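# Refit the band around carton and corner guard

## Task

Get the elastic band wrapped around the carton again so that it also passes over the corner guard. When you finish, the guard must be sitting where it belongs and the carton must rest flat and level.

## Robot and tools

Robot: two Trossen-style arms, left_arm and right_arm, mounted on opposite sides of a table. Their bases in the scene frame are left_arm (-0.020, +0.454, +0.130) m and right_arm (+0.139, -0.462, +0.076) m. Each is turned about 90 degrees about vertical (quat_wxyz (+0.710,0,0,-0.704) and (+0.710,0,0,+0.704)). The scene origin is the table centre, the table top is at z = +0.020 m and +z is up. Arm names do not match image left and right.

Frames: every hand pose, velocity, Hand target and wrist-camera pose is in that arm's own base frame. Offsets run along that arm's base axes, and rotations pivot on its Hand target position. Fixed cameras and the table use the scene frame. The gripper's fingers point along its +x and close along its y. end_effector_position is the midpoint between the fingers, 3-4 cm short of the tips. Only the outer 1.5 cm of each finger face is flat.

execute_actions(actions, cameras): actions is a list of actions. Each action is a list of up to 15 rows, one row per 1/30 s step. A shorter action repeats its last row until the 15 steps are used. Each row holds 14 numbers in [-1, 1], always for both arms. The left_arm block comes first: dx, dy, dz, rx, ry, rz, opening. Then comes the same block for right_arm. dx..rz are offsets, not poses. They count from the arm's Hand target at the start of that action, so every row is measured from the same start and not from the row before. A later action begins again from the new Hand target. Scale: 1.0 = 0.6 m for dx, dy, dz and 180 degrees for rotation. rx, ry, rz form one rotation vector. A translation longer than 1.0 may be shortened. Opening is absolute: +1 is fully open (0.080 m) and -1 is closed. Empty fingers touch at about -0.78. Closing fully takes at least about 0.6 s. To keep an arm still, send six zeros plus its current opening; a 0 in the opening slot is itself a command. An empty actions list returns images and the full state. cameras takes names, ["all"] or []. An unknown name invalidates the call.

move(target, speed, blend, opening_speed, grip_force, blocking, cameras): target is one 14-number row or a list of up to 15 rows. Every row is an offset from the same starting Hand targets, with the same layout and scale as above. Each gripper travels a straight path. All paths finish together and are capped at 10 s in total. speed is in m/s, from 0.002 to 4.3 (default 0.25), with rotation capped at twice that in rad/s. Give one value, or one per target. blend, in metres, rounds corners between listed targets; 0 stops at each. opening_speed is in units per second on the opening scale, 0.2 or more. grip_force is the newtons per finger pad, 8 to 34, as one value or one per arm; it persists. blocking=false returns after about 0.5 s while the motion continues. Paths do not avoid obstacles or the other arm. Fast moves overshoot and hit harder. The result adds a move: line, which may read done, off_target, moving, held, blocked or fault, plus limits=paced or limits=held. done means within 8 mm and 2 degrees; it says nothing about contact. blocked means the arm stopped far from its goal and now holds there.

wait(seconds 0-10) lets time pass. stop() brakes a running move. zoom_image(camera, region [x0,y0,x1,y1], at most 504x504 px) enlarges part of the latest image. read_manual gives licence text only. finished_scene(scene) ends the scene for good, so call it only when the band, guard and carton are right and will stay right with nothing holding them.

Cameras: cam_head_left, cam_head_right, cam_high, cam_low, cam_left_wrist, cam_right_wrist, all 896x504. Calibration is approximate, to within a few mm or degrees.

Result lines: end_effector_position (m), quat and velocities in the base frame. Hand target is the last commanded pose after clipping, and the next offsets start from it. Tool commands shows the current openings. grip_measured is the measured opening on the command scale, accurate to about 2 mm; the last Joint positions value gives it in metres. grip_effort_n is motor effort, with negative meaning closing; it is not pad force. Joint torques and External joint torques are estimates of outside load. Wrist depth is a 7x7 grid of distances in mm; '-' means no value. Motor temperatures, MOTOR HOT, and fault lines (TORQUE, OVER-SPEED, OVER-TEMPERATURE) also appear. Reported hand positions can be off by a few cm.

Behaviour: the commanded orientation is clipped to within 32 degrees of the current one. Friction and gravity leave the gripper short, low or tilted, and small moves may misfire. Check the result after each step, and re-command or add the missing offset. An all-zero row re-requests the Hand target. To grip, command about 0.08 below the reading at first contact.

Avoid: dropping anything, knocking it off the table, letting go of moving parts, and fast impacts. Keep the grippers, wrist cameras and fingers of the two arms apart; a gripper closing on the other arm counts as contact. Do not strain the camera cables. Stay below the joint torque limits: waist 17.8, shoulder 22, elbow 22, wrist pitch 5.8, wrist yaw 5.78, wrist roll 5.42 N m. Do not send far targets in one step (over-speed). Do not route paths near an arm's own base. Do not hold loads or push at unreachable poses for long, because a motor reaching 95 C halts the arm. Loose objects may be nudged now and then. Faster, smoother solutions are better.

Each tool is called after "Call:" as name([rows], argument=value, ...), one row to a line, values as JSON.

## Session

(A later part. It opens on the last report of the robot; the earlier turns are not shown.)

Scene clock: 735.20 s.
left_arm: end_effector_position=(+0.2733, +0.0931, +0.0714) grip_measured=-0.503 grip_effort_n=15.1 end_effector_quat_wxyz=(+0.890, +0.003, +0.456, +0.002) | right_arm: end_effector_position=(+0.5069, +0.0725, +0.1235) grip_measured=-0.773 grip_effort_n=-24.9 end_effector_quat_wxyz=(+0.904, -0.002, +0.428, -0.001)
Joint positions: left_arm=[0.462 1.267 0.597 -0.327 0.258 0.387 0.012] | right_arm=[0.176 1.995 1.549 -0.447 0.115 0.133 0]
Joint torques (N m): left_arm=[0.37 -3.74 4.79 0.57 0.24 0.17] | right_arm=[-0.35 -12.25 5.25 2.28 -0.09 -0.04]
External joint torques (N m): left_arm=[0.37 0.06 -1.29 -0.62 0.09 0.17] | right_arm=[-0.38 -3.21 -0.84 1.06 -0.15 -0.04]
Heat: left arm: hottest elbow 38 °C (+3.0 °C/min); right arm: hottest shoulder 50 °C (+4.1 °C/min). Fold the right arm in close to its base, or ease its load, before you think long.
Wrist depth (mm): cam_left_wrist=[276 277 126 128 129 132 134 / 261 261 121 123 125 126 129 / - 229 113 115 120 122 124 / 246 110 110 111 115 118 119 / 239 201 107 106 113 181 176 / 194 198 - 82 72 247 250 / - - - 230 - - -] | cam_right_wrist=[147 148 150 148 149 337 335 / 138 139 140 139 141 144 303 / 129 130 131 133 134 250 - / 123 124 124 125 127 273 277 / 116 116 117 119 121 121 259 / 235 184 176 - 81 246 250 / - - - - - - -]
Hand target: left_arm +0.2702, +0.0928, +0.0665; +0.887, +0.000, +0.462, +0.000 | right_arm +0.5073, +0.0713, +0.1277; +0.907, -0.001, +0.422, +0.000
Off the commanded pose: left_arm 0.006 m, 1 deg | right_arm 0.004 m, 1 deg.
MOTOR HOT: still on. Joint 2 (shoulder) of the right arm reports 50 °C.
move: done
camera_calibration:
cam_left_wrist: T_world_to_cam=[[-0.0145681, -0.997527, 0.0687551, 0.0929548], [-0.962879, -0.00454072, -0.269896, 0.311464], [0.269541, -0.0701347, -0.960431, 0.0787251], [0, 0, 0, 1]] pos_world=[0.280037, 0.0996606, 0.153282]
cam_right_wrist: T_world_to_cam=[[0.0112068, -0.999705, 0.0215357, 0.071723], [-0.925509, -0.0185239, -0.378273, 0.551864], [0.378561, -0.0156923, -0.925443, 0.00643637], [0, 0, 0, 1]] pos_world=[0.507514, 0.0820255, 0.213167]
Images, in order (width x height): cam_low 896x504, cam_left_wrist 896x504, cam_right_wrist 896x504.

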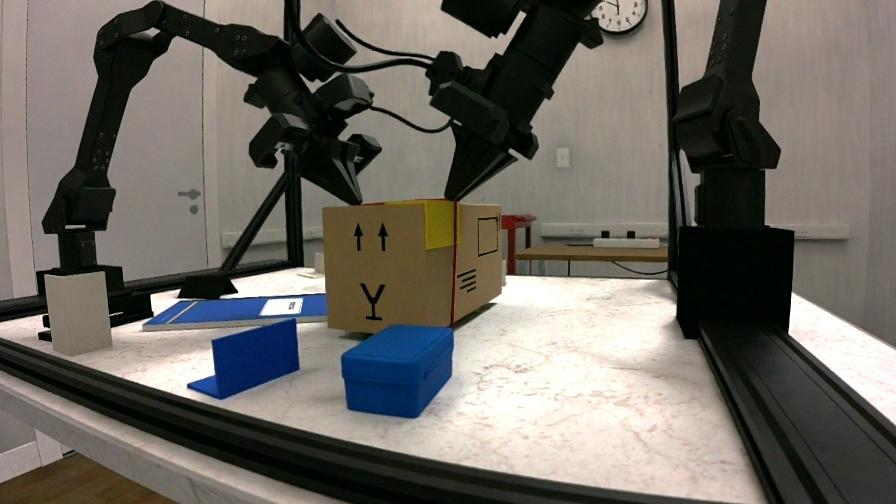

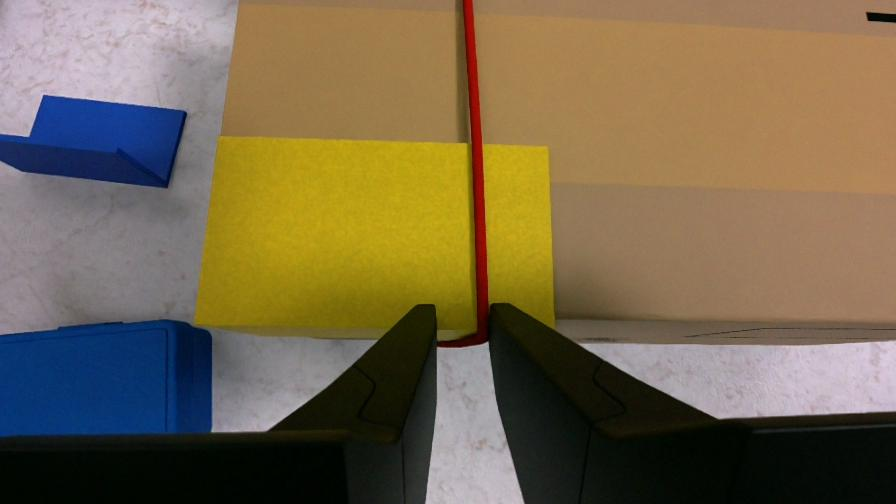

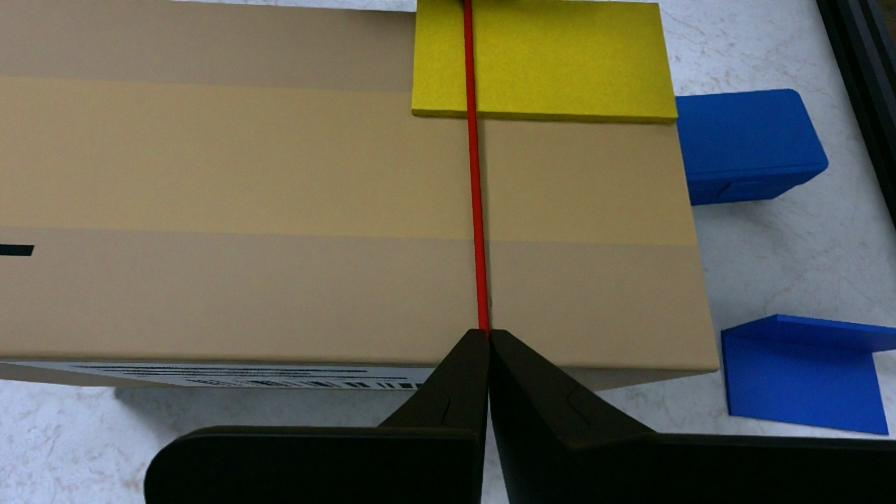

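Call:
move([
  [0, 0.008, 0, 0, 0, 0, -0.5, 0.005, 0, -0.0065, 0, 0, 0, -1.0],
  [0, 0.008, 0, 0, 0, 0, 0.0, 0.005, 0, -0.0065, 0, 0, 0, -0.5],
], speed=0.04, opening_speed=0.4, cameras=["cam_left_wrist", "cam_right_wrist", "cam_low"])

Scene clock: 763.33 s.
left_arm: end_effector_position=(+0.2712, +0.0975, +0.0695) grip_measured=-0.004 grip_effort_n=15.6 end_effector_quat_wxyz=(+0.889, +0.000, +0.458, +0.002) | right_arm: end_effector_position=(+0.5094, +0.0726, +0.1252) grip_measured=-0.502 grip_effort_n=14.7 end_effector_quat_wxyz=(+0.907, -0.001, +0.422, +0.000)
Joint positions: left_arm=[0.485 1.275 0.597 -0.328 0.271 0.404 0.035] | right_arm=[0.175 1.995 1.549 -0.433 0.113 0.132 0.012]
Joint torques (N m): left_arm=[0.17 -3.47 5.6 0.51 0.17 0.19] | right_arm=[-0.38 -10.52 5.8 1.94 -0.07 -0.05]
External joint torques (N m): left_arm=[0.17 0.39 -0.47 -0.67 0.01 0.19] | right_arm=[-0.34 -1.46 -0.33 0.7 -0.13 -0.06]
Motor temperatures (°C): left_arm=[21 27 36 35 27 27] | right_arm=[24 48 40 43 25 27]
Heat: left arm: hottest elbow 36 °C (-3.0 °C/min); right arm: hottest shoulder 48 °C (-1.0 °C/min). Fold the right arm in close to its base, or ease its load, before you think long.
Wrist depth (mm): cam_left_wrist=[271 275 124 126 127 130 132 / 258 261 119 121 123 124 127 / 250 251 112 113 117 120 122 / 244 108 108 110 113 116 118 / 236 200 105 119 106 147 140 / 192 - - 237 - - - / - - 78 230 - - -] | cam_right_wrist=[151 152 154 152 151 342 343 / 142 143 143 143 144 326 - / 133 134 134 136 137 139 - / 125 126 129 128 129 132 - / 117 119 122 122 124 126 230 / 143 137 133 - 100 250 251 / - - - - - - -]
Hand target: left_arm +0.2702, +0.0976, +0.0665; +0.887, +0.000, +0.462, +0.000 | right_arm +0.5103, +0.0713, +0.1238; +0.906, -0.001, +0.422, +0.000
Off the commanded pose: left_arm 0.003 m, 1 deg | right_arm 0.002 m, 0 deg.
MOTOR HOT: still on. Joint 2 (shoulder) of the right arm reports 48 °C.
move: done
camera_calibration:
cam_left_wrist: T_world_to_cam=[[-0.0117864, -0.997248, 0.0732005, 0.0962911], [-0.963782, -0.00817568, -0.266565, 0.309355], [0.26643, -0.0736912, -0.961033, 0.0789506], [0, 0, 0, 1]] pos_world=[0.278251, 0.104373, 0.151289]
cam_right_wrist: T_world_to_cam=[[0.0116529, -0.999754, 0.0188495, 0.0718213], [-0.920368, -0.0180926, -0.390634, 0.553636], [0.390879, -0.0127965, -0.920353, 0.0000426635], [0, 0, 0, 1]] pos_world=[0.508696, 0.0818209, 0.214954]
Images, in order (width x height): cam_low 896x504, cam_left_wrist 896x504, cam_right_wrist 896x504.

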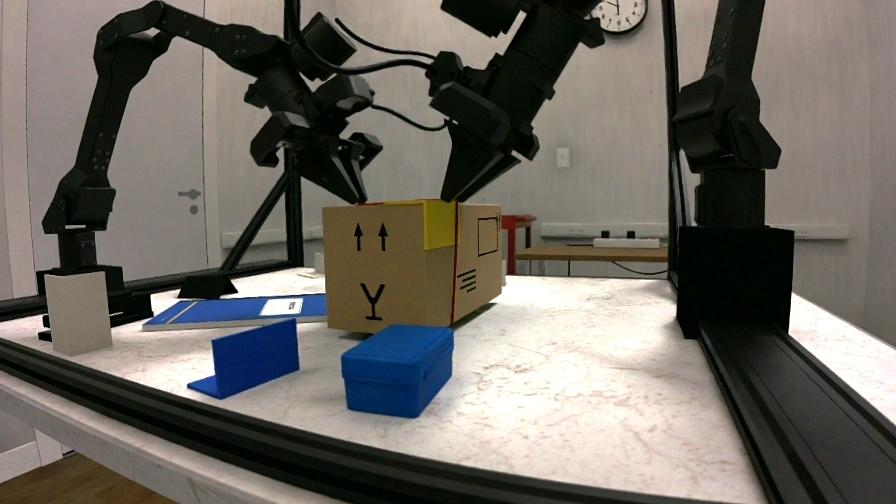

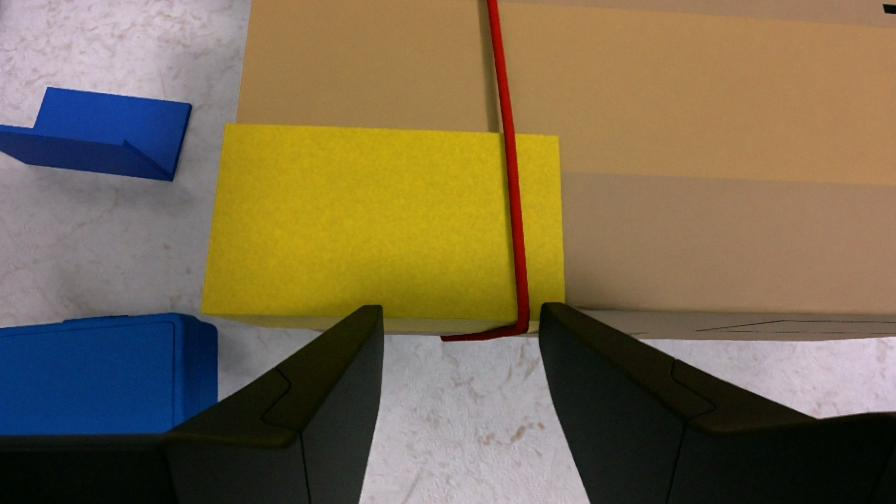

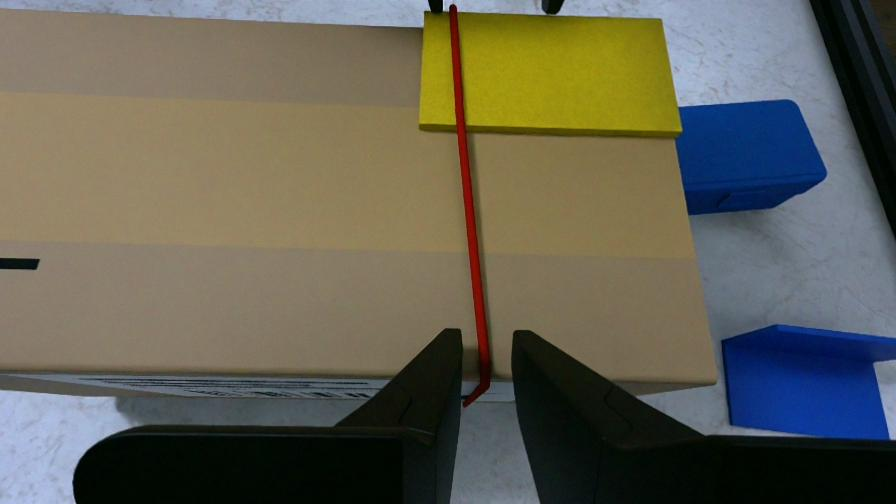

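Call:
zoom_image(camera="cam_left_wrist", region=[360, 220, 620, 380])

Call:
zoom_image(camera="cam_low", region=[380, 170, 530, 350])

Call:
zoom_image(camera="cam_right_wrist", region=[400, 270, 580, 430])

Scaled by 1.938 from the camera's 896x504 image, which has a finer 1280x720 frame.

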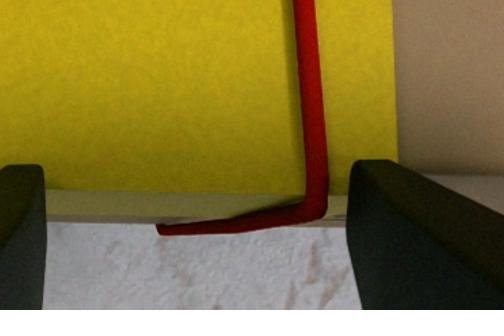

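Scaled by 2.800 from the camera's 896x504 image, which has a finer 1280x720 frame.

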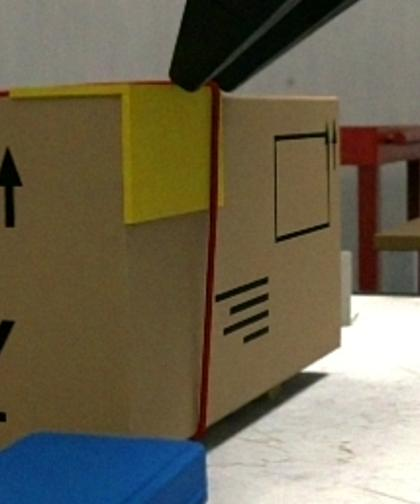

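Scaled by 2.800 from the camera's 896x504 image, which has a finer 1280x720 frame.

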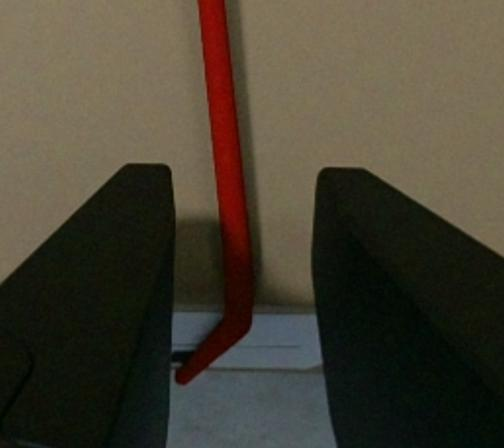

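Call:
move([
  [-0.005, 0, 0.007, 0, 0, 0, 0.0, -0.032, 0, 0.0384, 0, 0, 0, -0.5],
  [-0.005, -0.0222, 0.007, 0, 0, 0, 0.0, -0.032, 0, 0.0384, 0, 0, 0, -0.5],
  [-0.005, -0.0222, 0.007, 0, 0, 0, -0.45, -0.032, 0, 0.0384, 0, 0, 0, -0.5],
  [0.0035, -0.0222, -0.006, 0, 0, 0, -0.45, -0.032, 0, 0.0384, 0, 0, 0, -0.5],
], speed=0.06, cameras=["cam_left_wrist", "cam_right_wrist", "cam_low"])

Call:
zoom_image(camera="cam_left_wrist", region=[360, 220, 620, 380])

Scene clock: 879.27 s.
left_arm: end_effector_position=(+0.2736, +0.0856, +0.0700) grip_measured=-0.447 grip_effort_n=-13.7 end_effector_quat_wxyz=(+0.891, +0.002, +0.454, +0.000) | right_arm: end_effector_position=(+0.4932, +0.0699, +0.1394) grip_measured=-0.502 grip_effort_n=14.7 end_effector_quat_wxyz=(+0.903, -0.003, +0.429, +0.000)
Joint positions: left_arm=[0.431 1.254 0.58 -0.314 0.246 0.361 0.015] | right_arm=[0.175 1.931 1.526 -0.489 0.113 0.132 0.012]
Joint torques (N m): left_arm=[-0.56 -2.42 4.64 1.33 -0.13 -0.12] | right_arm=[0.31 -13.09 5.09 1.72 0.12 0.14]
External joint torques (N m): left_arm=[-0.58 1.26 -1.42 0.13 -0.27 -0.11] | right_arm=[0.32 -4.54 -0.98 0.5 0.05 0.14]
Heat: left arm: hottest elbow 37 °C (+0.0 °C/min); right arm: hottest shoulder 46 °C (+1.0 °C/min).
Wrist depth (mm): cam_left_wrist=[275 126 126 128 129 132 133 / 262 121 121 122 124 126 128 / 252 112 113 115 120 121 124 / 247 108 109 111 116 118 119 / 238 106 107 106 112 116 116 / 193 210 - 95 74 246 - / - - - 229 - - -] | cam_right_wrist=[167 169 171 169 166 - 1329 / 155 158 159 160 162 282 318 / 150 149 150 152 155 281 312 / 140 141 142 143 145 297 297 / 144 141 139 137 139 272 - / - 259 - - 89 257 266 / - - - - - - -]
Hand target: left_arm +0.2724, +0.0843, +0.0631; +0.887, +0.000, +0.462, +0.000 | right_arm +0.4910, +0.0714, +0.1468; +0.906, -0.001, +0.422, +0.000
Off the commanded pose: left_arm 0.007 m, 1 deg | right_arm 0.008 m, 1 deg.
MOTOR HOT: cleared for the motors of the right arm.
move: done
camera_calibration:
cam_left_wrist: T_world_to_cam=[[-0.0173242, -0.997265, 0.0718431, 0.0860615], [-0.961933, -0.00297607, -0.273271, 0.311239], [0.272737, -0.0738424, -0.959251, 0.0761142], [0, 0, 0, 1]] pos_world=[0.280123, 0.0923729, 0.151882]
cam_right_wrist: T_world_to_cam=[[0.0123367, -0.999693, 0.0215018, 0.0683817], [-0.926423, -0.0195192, -0.375979, 0.545253], [0.376283, -0.0152814, -0.926379, 0.0275649], [0, 0, 0, 1]] pos_world=[0.493919, 0.0794248, 0.229069]
Images, in order (width x height): cam_low 896x504, cam_left_wrist 896x504, cam_right_wrist 896x504.

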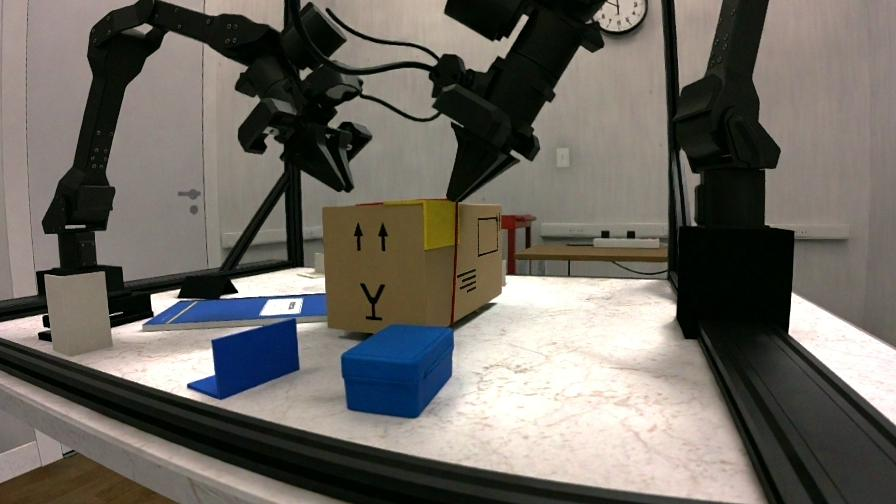

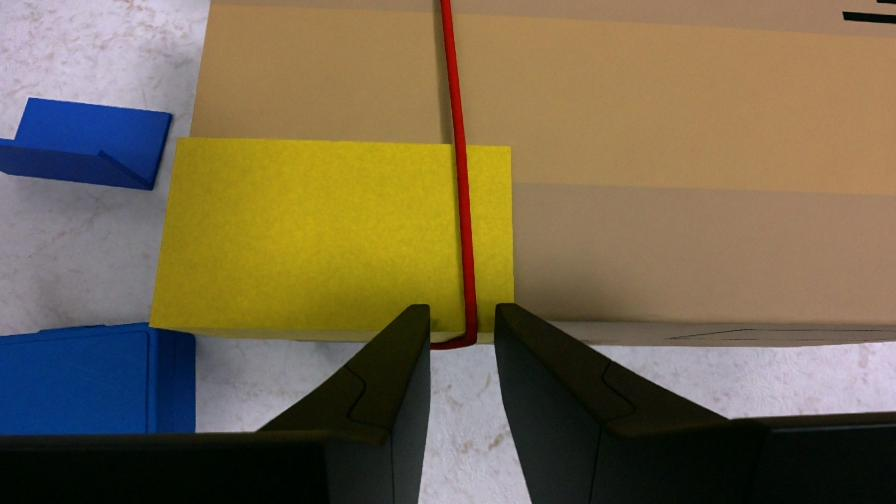

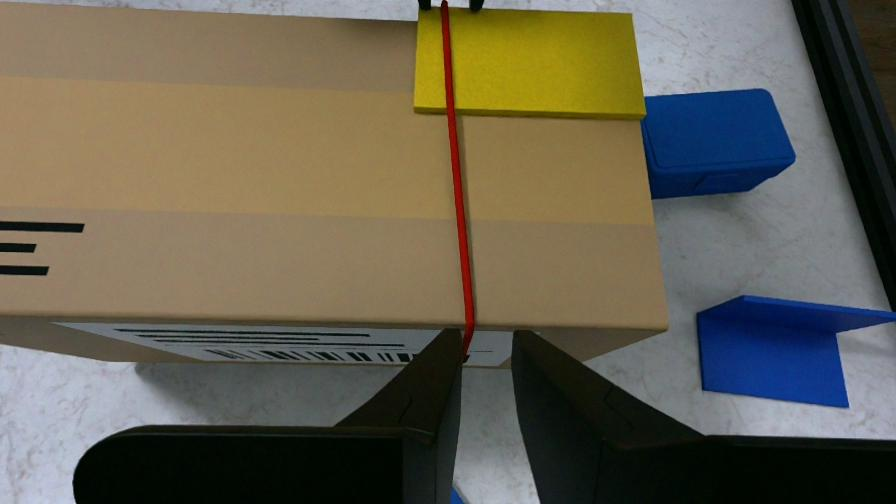

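Scaled by 1.938 from the camera's 896x504 image, which has a finer 1280x720 frame.

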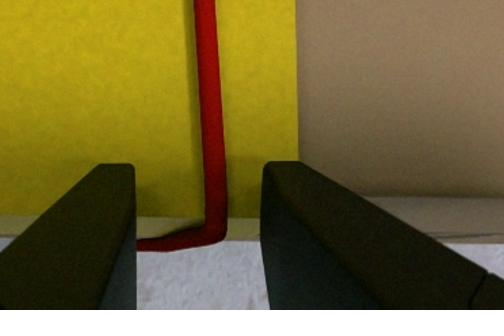

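Call:
move([
  [0, 0, 0, 0, 0, 0, -1.0, 0, 0, 0, 0, 0, 0, -0.5],
  [-0.0078, 0, 0.0108, 0, 0, 0, -1.0, 0, 0, 0, 0, 0, 0, -0.5],
], speed=0.05, opening_speed=1.0, cameras=["cam_left_wrist", "cam_right_wrist", "cam_low"])

Scene clock: 891.23 s.
left_arm: end_effector_position=(+0.2692, +0.0833, +0.0695) grip_measured=-0.767 grip_effort_n=-62.1 end_effector_quat_wxyz=(+0.887, -0.001, +0.462, -0.002) | right_arm: end_effector_position=(+0.4932, +0.0699, +0.1394) grip_measured=-0.502 grip_effort_n=14.2 end_effector_quat_wxyz=(+0.903, -0.003, +0.429, +0.000)
Joint positions: left_arm=[0.43 1.243 0.58 -0.343 0.246 0.36 0.001] | right_arm=[0.175 1.931 1.526 -0.489 0.113 0.132 0.012]
Joint torques (N m): left_arm=[0.32 -5.03 5.48 0.54 0.04 0.12] | right_arm=[0.31 -13.1 5.11 1.71 0.12 0.15]
External joint torques (N m): left_arm=[0.32 -1.39 -0.58 -0.63 -0.11 0.12] | right_arm=[0.27 -4.64 -0.9 0.52 0.07 0.15]
Heat: left arm: hottest elbow 36 °C (-1.0 °C/min); right arm: hottest shoulder 51 °C (+6.1 °C/min). Fold the right arm in close to its base, or ease its load, before you think long.
Wrist depth (mm): cam_left_wrist=[268 122 123 125 127 129 132 / 258 118 118 120 123 124 127 / 249 110 112 113 118 121 123 / 243 107 108 110 115 116 118 / 198 204 202 89 183 179 176 / 191 231 - 80 245 247 249 / - - - - - - -] | cam_right_wrist=[167 168 170 170 170 - 1350 / 156 159 160 160 161 - 334 / 150 149 150 152 154 312 306 / 140 141 142 143 145 296 296 / 171 141 139 137 138 275 273 / - 259 - - - 268 265 / - - - - - - -]
Hand target: left_arm +0.2676, +0.0844, +0.0694; +0.887, +0.000, +0.462, +0.000 | right_arm +0.4910, +0.0714, +0.1468; +0.906, -0.001, +0.422, +0.000
Off the commanded pose: left_arm 0.002 m, 0 deg | right_arm 0.008 m, 1 deg.
MOTOR HOT: joint 2 (shoulder) of the right arm reports 51 °C; the controller stops that arm at 95 °C. To cool a motor, set the load down, stop pushing, or move to a pose that needs little force.
move: done
camera_calibration:
cam_left_wrist: T_world_to_cam=[[-0.0164569, -0.996678, 0.0797647, 0.0827967], [-0.966271, -0.00465183, -0.257485, 0.307085], [0.257001, -0.0813118, -0.962984, 0.0817627], [0, 0, 0, 1]] pos_world=[0.277076, 0.0905984, 0.151202]
cam_right_wrist: T_world_to_cam=[[0.0123367, -0.999693, 0.0215018, 0.0683817], [-0.926423, -0.0195192, -0.375979, 0.545253], [0.376283, -0.0152814, -0.926379, 0.0275649], [0, 0, 0, 1]] pos_world=[0.493919, 0.0794248, 0.229069]
Images, in order (width x height): cam_low 896x504, cam_left_wrist 896x504, cam_right_wrist 896x504.

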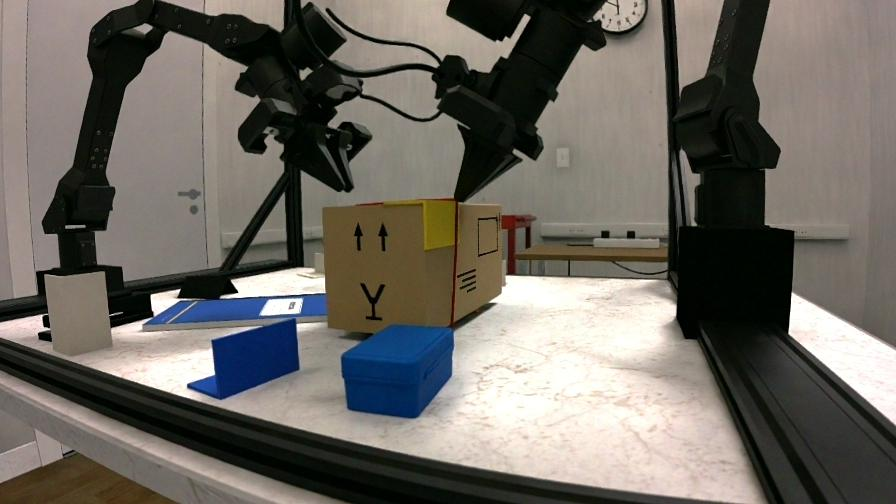

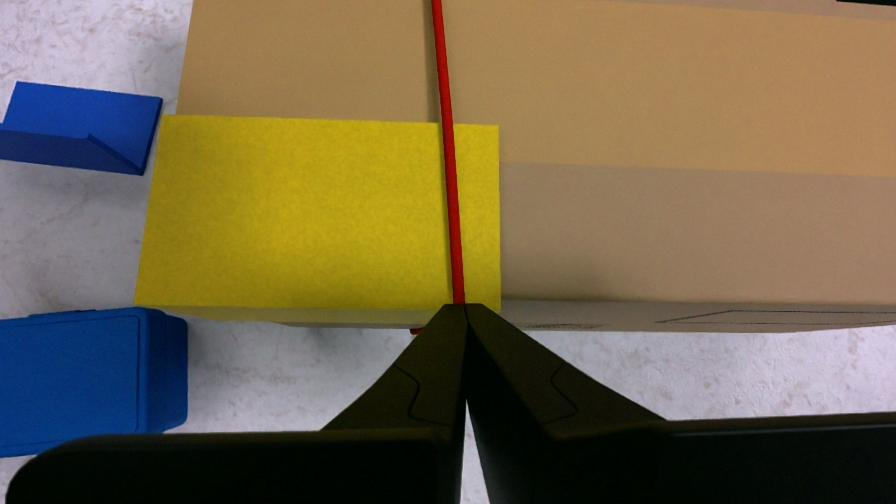

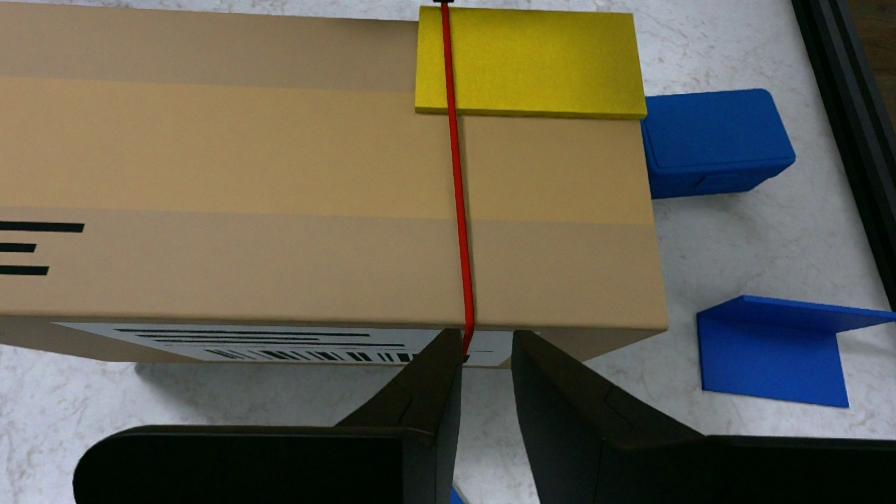

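Call:
move([
  [0, 0, 0.0133, 0, 0, 0, -1.0, 0, 0, 0, 0, 0, 0, -0.5],
  [0, 0.0217, 0.0133, 0, 0, 0, -1.0, 0, 0, 0, 0, 0, 0, -0.5],
  [0.007, 0.0217, -0.0082, 0, 0, 0, -1.0, 0, 0, 0, 0, 0, 0, -0.5],
], speed=0.05, cameras=["cam_left_wrist", "cam_right_wrist", "cam_low"])

Scene clock: 938.97 s.
left_arm: end_effector_position=(+0.2732, +0.0997, +0.0701) grip_measured=-0.767 grip_effort_n=-62.1 end_effector_quat_wxyz=(+0.890, +0.003, +0.457, +0.004) | right_arm: end_effector_position=(+0.4932, +0.0699, +0.1394) grip_measured=-0.502 grip_effort_n=14.7 end_effector_quat_wxyz=(+0.903, -0.003, +0.429, +0.000)
Joint positions: left_arm=[0.487 1.283 0.604 -0.323 0.268 0.407 0.001] | right_arm=[0.175 1.931 1.526 -0.489 0.113 0.132 0.012]
Joint torques (N m): left_arm=[-0.43 -3.2 4.64 1.01 0.2 -0.04] | right_arm=[0.29 -13.1 5.07 1.71 0.13 0.13]
External joint torques (N m): left_arm=[-0.45 0.71 -1.41 -0.19 0.04 -0.04] | right_arm=[0.37 -4.45 -1.08 0.48 0.05 0.13]
Motor temperatures (°C): left_arm=[21 28 36 36 27 27] | right_arm=[23 58 41 41 25 27]
Heat: left arm: hottest elbow 36 °C (-1.0 °C/min); right arm: hottest shoulder 58 °C (+12.0 °C/min). Fold the right arm in close to its base, or ease its load, before you think long.
Wrist depth (mm): cam_left_wrist=[275 278 125 126 128 131 132 / 262 268 121 121 123 125 127 / 252 252 113 114 118 121 123 / 246 247 109 110 115 117 118 / 237 201 106 98 112 124 117 / 194 197 - 80 243 244 247 / - - - - - - -] | cam_right_wrist=[167 167 170 169 169 - 1372 / 155 159 160 160 161 - 321 / 149 149 150 153 154 - 304 / 140 141 142 143 145 - - / 144 140 139 137 139 273 280 / - - - - - 261 268 / - - - - - - -]
Hand target: left_arm +0.2719, +0.0973, +0.0645; +0.887, +0.000, +0.462, +0.000 | right_arm +0.4910, +0.0714, +0.1468; +0.906, -0.001, +0.422, +0.000
Off the commanded pose: left_arm 0.006 m, 1 deg | right_arm 0.008 m, 1 deg.
MOTOR HOT: still on. Joint 2 (shoulder) of the right arm reports 58 °C.
move: done
camera_calibration:
cam_left_wrist: T_world_to_cam=[[-0.011047, -0.997705, 0.0667968, 0.09875], [-0.963235, -0.00731482, -0.26856, 0.311341], [0.268432, -0.0673078, -0.960944, 0.0780106], [0, 0, 0, 1]] pos_world=[0.280045, 0.106051, 0.151981]
cam_right_wrist: T_world_to_cam=[[0.0123367, -0.999693, 0.0215018, 0.0683817], [-0.926423, -0.0195192, -0.375979, 0.545253], [0.376283, -0.0152814, -0.926379, 0.0275649], [0, 0, 0, 1]] pos_world=[0.493919, 0.0794248, 0.229069]
Images, in order (width x height): cam_low 896x504, cam_left_wrist 896x504, cam_right_wrist 896x504.

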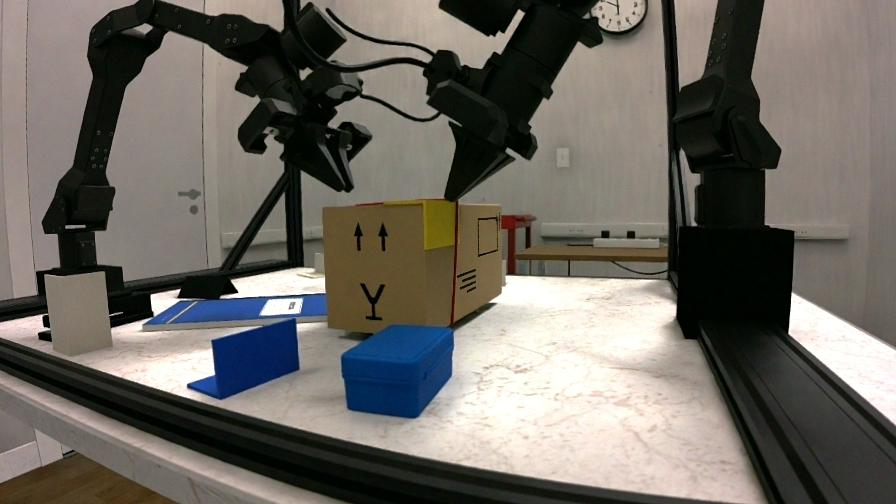

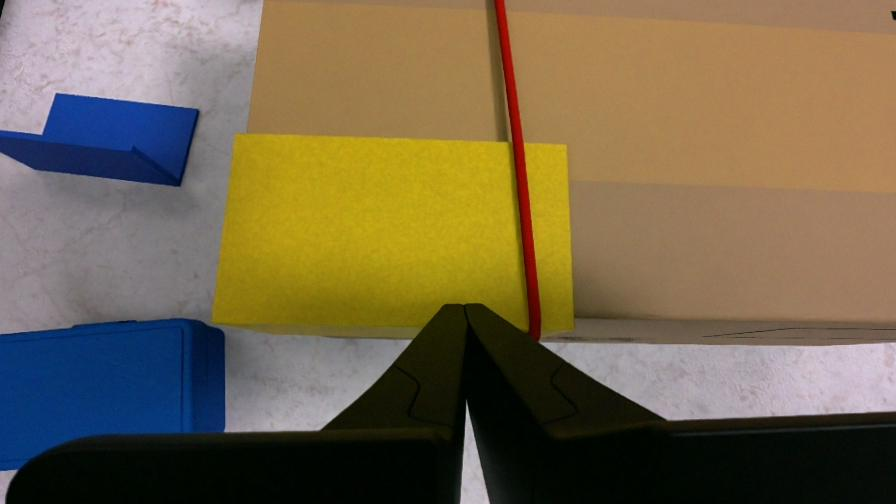

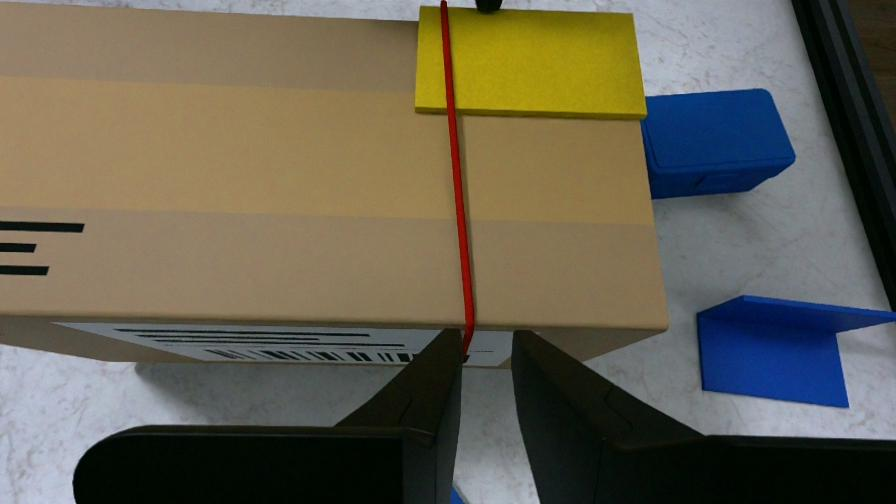

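Call:
move([
  [-0.0078, 0, 0.0108, 0, 0, 0, -1.0, -0.4017, 0, 0.105, 0, 0, 0, -0.5],
  [-0.0078, -0.0247, 0.0108, 0, 0, 0, -1.0, -0.4017, 0, 0.105, 0, 0, 0, -0.5],
  [-0.0078, -0.0247, 0.0108, 0, 0, 0, -0.45, -0.4017, 0, 0.105, 0, 0, 0, -0.5],
  [0.0032, -0.0247, -0.0067, 0, 0, 0, -0.45, -0.4017, 0, 0.105, 0, 0, 0, -0.5],
], speed=[0.2, 0.06, 0.06, 0.05], cameras=["cam_left_wrist", "cam_low"])

Call:
zoom_image(camera="cam_left_wrist", region=[360, 220, 620, 380])

Scene clock: 971.07 s.
left_arm: end_effector_position=(+0.2737, +0.0838, +0.0689) grip_measured=-0.452 grip_effort_n=14.2 end_effector_quat_wxyz=(+0.891, +0.001, +0.454, +0.000) | right_arm: end_effector_position=(+0.2516, +0.0715, +0.2097) grip_measured=-0.502 grip_effort_n=14.2 end_effector_quat_wxyz=(+0.905, -0.002, +0.424, +0.001)
Joint positions: left_arm=[0.423 1.253 0.575 -0.307 0.242 0.351 0.015] | right_arm=[0.432 1.025 0.985 -0.884 0.272 0.337 0.012]
Joint torques (N m): left_arm=[-0.76 -1.33 4.54 1.88 -0.19 -0.11] | right_arm=[0.3 -4.07 5.06 1.65 0.28 0.16]
External joint torques (N m): left_arm=[-0.75 2.37 -1.58 0.65 -0.33 -0.11] | right_arm=[0.32 -1.76 -0.91 0.48 0.14 0.16]
Motor temperatures (°C): left_arm=[21 27 35 38 27 27] | right_arm=[23 57 41 40 24 27]
Heat: left arm: hottest wrist pitch 38 °C (+2.0 °C/min); right arm: hottest shoulder 57 °C (+1.0 °C/min). Fold the right arm in close to its base, or ease its load, before you think long.
Wrist depth (mm): cam_left_wrist=[275 126 126 128 129 132 134 / 261 121 121 122 124 126 128 / 251 112 113 115 119 122 124 / 246 108 109 111 115 117 119 / 238 106 106 104 112 156 116 / 193 214 - 92 74 246 248 / - - - - - - -] | cam_right_wrist=[441 337 343 339 342 441 1578 / 440 - 403 400 - - 1476 / - - 409 - 408 409 1343 / 367 374 363 361 392 381 375 / - 354 - 360 - 371 336 / - - - - - - 322 / - - - - - - -]
Hand target: left_arm +0.2738, +0.0825, +0.0605; +0.887, +0.000, +0.462, +0.000 | right_arm +0.2500, +0.0714, +0.2097; +0.906, -0.001, +0.422, +0.000
Off the commanded pose: left_arm 0.009 m, 1 deg | right_arm 0.002 m, 0 deg.
MOTOR HOT: still on. Joint 2 (shoulder) of the right arm reports 57 °C.
move: off_target (left_arm)
camera_calibration:
cam_left_wrist: T_world_to_cam=[[-0.0151962, -0.997182, 0.0734592, 0.083603], [-0.961868, -0.00548684, -0.273459, 0.31127], [0.273092, -0.0748135, -0.959074, 0.0748695], [0, 0, 0, 1]] pos_world=[0.280224, 0.0906765, 0.150784]
Images, in order (width x height): cam_low 896x504, cam_left_wrist 896x504.

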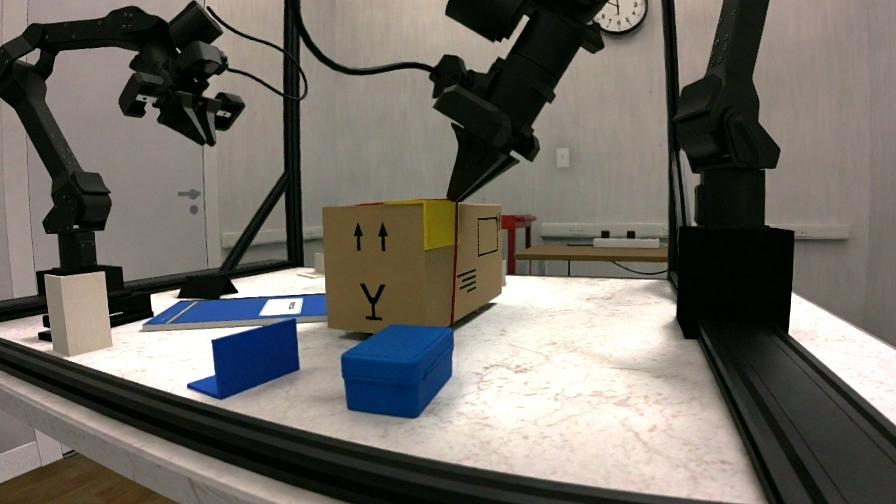

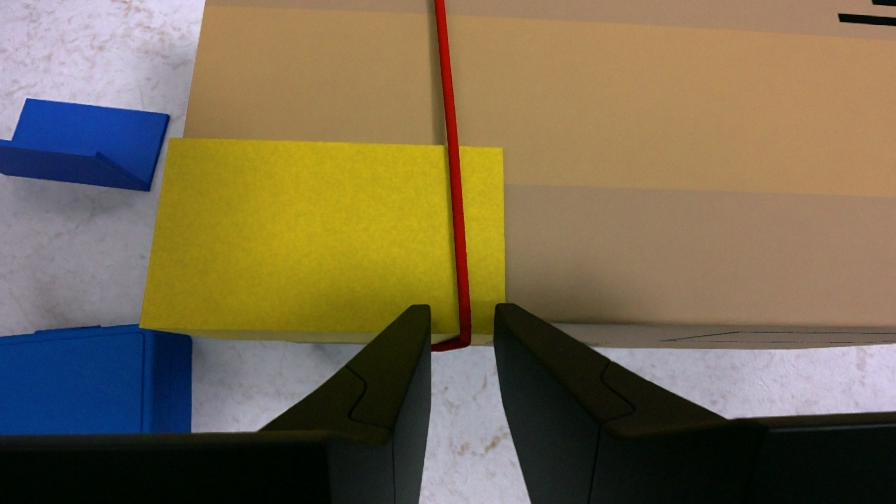

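Scaled by 1.938 from the camera's 896x504 image, which has a finer 1280x720 frame.

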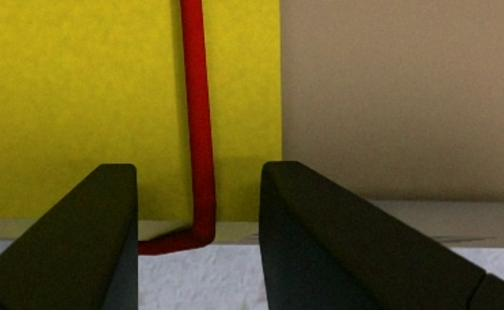

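Call:
move([
  [-0.005, 0.0, -0.0017, 0, 0, 0, -0.45, 0, 0, 0, 0, 0, 0, -0.5],
  [-0.005, 0.0, -0.0017, 0, 0, 0, -1.0, 0, 0, 0, 0, 0, 0, -0.5],
], speed=0.04, opening_speed=1.5, cameras=["cam_left_wrist"])

Call:
zoom_image(camera="cam_left_wrist", region=[360, 220, 620, 380])

Scene clock: 984.50 s.
left_arm: end_effector_position=(+0.2761, +0.0847, +0.0702) grip_measured=-0.766 grip_effort_n=-61.2 end_effector_quat_wxyz=(+0.895, +0.005, +0.447, +0.002) | right_arm: end_effector_position=(+0.2516, +0.0715, +0.2097) grip_measured=-0.502 grip_effort_n=14.7 end_effector_quat_wxyz=(+0.905, -0.002, +0.424, +0.001)
Joint positions: left_arm=[0.423 1.252 0.569 -0.285 0.242 0.351 0.001] | right_arm=[0.432 1.025 0.985 -0.884 0.272 0.337 0.012]
Joint torques (N m): left_arm=[-0.25 -2.42 4.03 0.47 -0.08 0.04] | right_arm=[0.31 -4.05 5.05 1.64 0.28 0.16]
External joint torques (N m): left_arm=[-0.24 1.27 -2.02 -0.75 -0.22 0.04] | right_arm=[0.31 -1.7 -0.98 0.47 0.14 0.16]
Motor temperatures (°C): left_arm=[21 26 35 42 27 27] | right_arm=[23 51 40 39 25 27]
Heat: left arm: hottest wrist pitch 42 °C (+6.1 °C/min); right arm: hottest shoulder 51 °C (-6.1 °C/min). Fold the right arm in close to its base, or ease its load, before you think long.
Wrist depth (mm): cam_left_wrist=[284 131 130 131 133 136 136 / 269 123 124 125 127 129 131 / 256 115 116 117 122 124 126 / 249 110 111 113 117 119 120 / 240 107 108 98 114 115 116 / 195 231 - 70 244 246 248 / - - - - - - -] | cam_right_wrist=[- 356 345 342 348 451 1558 / - - 415 395 426 432 1426 / 387 - 407 420 405 - 1329 / - 372 - - 381 - 1244 / 351 - - - 364 - 320 / 333 - - - 100 - 328 / - - - - - - -]
Hand target: left_arm +0.2708, +0.0825, +0.0594; +0.887, +0.000, +0.462, +0.000 | right_arm +0.2500, +0.0714, +0.2097; +0.906, -0.001, +0.422, +0.000
Off the commanded pose: left_arm 0.012 m, 2 deg | right_arm 0.002 m, 0 deg.
MOTOR HOT: still on. Joint 2 (shoulder) of the right arm reports 51 °C.
move: off_target (left_arm); target 2's new opening was sent with left_arm's hand 0.010 m and 1 deg from that target
camera_calibration:
cam_left_wrist: T_world_to_cam=[[-0.0167608, -0.997725, 0.0652988, 0.0855206], [-0.95697, -0.00291509, -0.290174, 0.313487], [0.289704, -0.0673525, -0.954744, 0.0699465], [0, 0, 0, 1]] pos_world=[0.281167, 0.090951, 0.152162]
Images, in order (width x height): cam_left_wrist 896x504.

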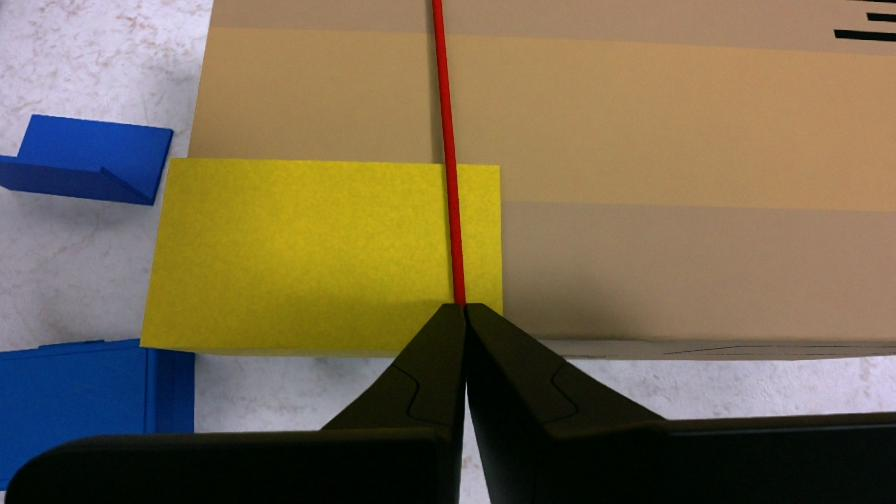

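Scaled by 1.938 from the camera's 896x504 image, which has a finer 1280x720 frame.

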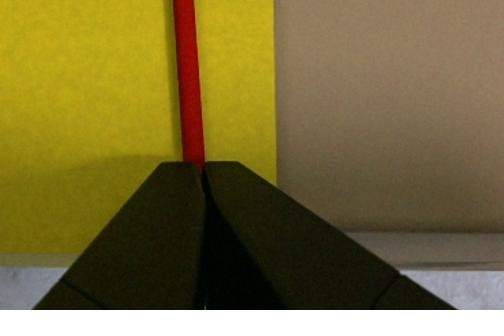

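Call:
move(target=[-0.0013, 0.0017, 0.0343, 0, 0, 0, -1.0, 0, 0, 0, 0, 0, 0, -0.5], speed=0.04, cameras=["cam_left_wrist", "cam_low"])

Call:
zoom_image(camera="cam_low", region=[380, 170, 530, 350])

Scene clock: 1007.17 s.
left_arm: end_effector_position=(+0.2687, +0.0814, +0.0740) grip_measured=-0.767 grip_effort_n=-63.0 end_effector_quat_wxyz=(+0.884, -0.005, +0.468, -0.003) | right_arm: end_effector_position=(+0.2516, +0.0715, +0.2097) grip_measured=-0.502 grip_effort_n=14.2 end_effector_quat_wxyz=(+0.905, -0.002, +0.424, +0.001)
Joint positions: left_arm=[0.423 1.237 0.603 -0.386 0.242 0.351 0.001] | right_arm=[0.432 1.025 0.985 -0.884 0.272 0.337 0.012]
Joint torques (N m): left_arm=[0.24 -5.97 7.01 0.14 0.03 0.18] | right_arm=[0.29 -4.07 5.01 1.64 0.27 0.15]
External joint torques (N m): left_arm=[0.21 -2.34 0.9 -1.03 -0.11 0.18] | right_arm=[0.32 -1.72 -1 0.47 0.13 0.15]
Motor temperatures (°C): left_arm=[21 26 34 38 27 27] | right_arm=[23 45 39 39 25 27]
Heat: left arm: hottest wrist pitch 38 °C (+1.0 °C/min); right arm: hottest shoulder 45 °C (-14.2 °C/min).
Wrist depth (mm): cam_left_wrist=[267 124 125 128 130 133 136 / 257 120 121 124 126 129 131 / 251 113 115 116 122 124 127 / 245 109 111 113 119 121 122 / 200 108 109 98 219 210 258 / 194 234 - 70 248 252 256 / - - - - - - -] | cam_right_wrist=[452 360 343 343 460 468 1539 / 441 426 413 406 443 419 1418 / - 395 399 - 395 406 1343 / - 369 373 375 382 390 1231 / - 362 351 - - 371 337 / - - - - - 344 323 / - - - - - - -]
Hand target: left_arm +0.2700, +0.0836, +0.0802; +0.887, +0.000, +0.462, +0.000 | right_arm +0.2500, +0.0714, +0.2097; +0.906, -0.001, +0.422, +0.000
Off the commanded pose: left_arm 0.007 m, 1 deg | right_arm 0.002 m, 0 deg.
MOTOR HOT: cleared for the motors of the right arm.
move: done
camera_calibration:
cam_left_wrist: T_world_to_cam=[[-0.0130787, -0.996069, 0.087612, 0.0790764], [-0.969783, -0.00871191, -0.243815, 0.307933], [0.24362, -0.0881533, -0.965856, 0.090456], [0, 0, 0, 1]] pos_world=[0.277625, 0.0894222, 0.155518]
Images, in order (width x height): cam_low 896x504, cam_left_wrist 896x504.

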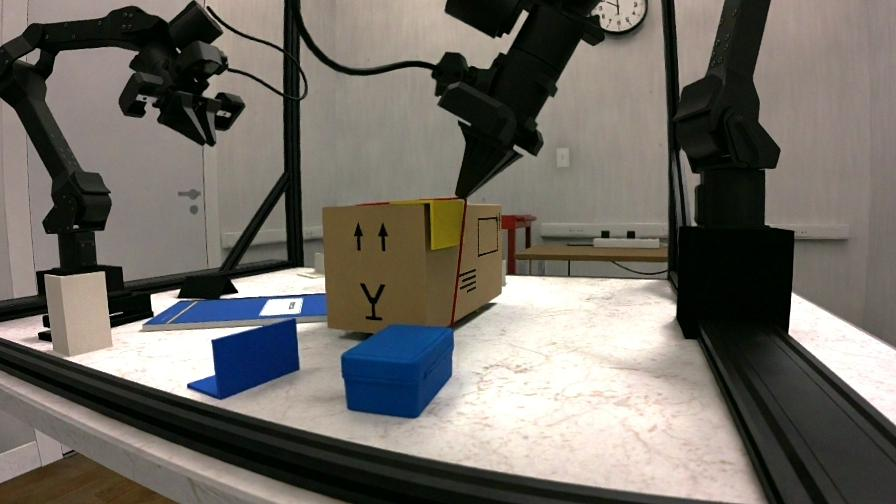

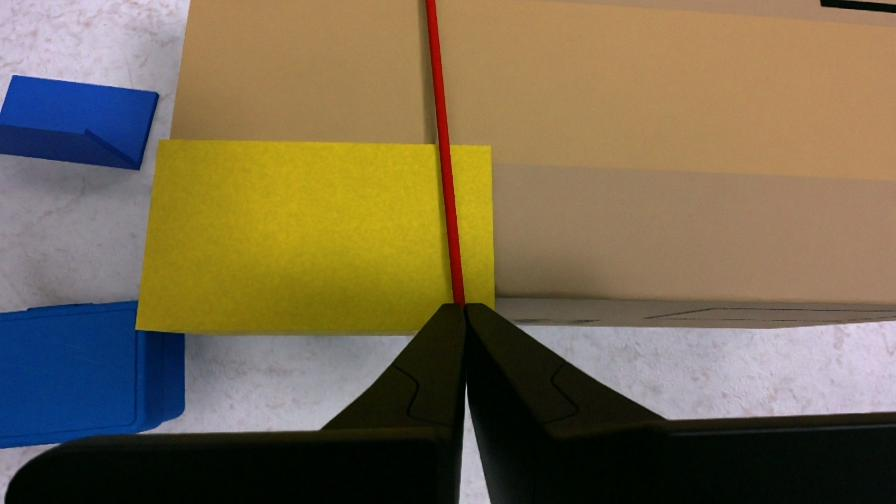

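Scaled by 2.800 from the camera's 896x504 image, which has a finer 1280x720 frame.

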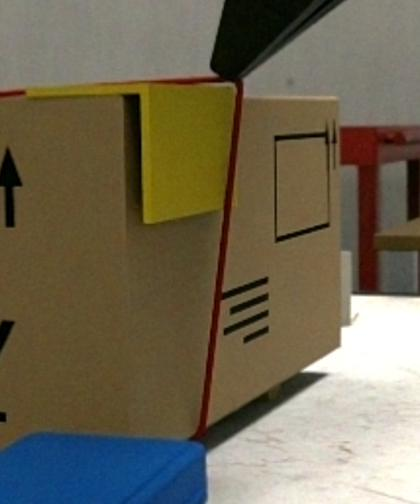

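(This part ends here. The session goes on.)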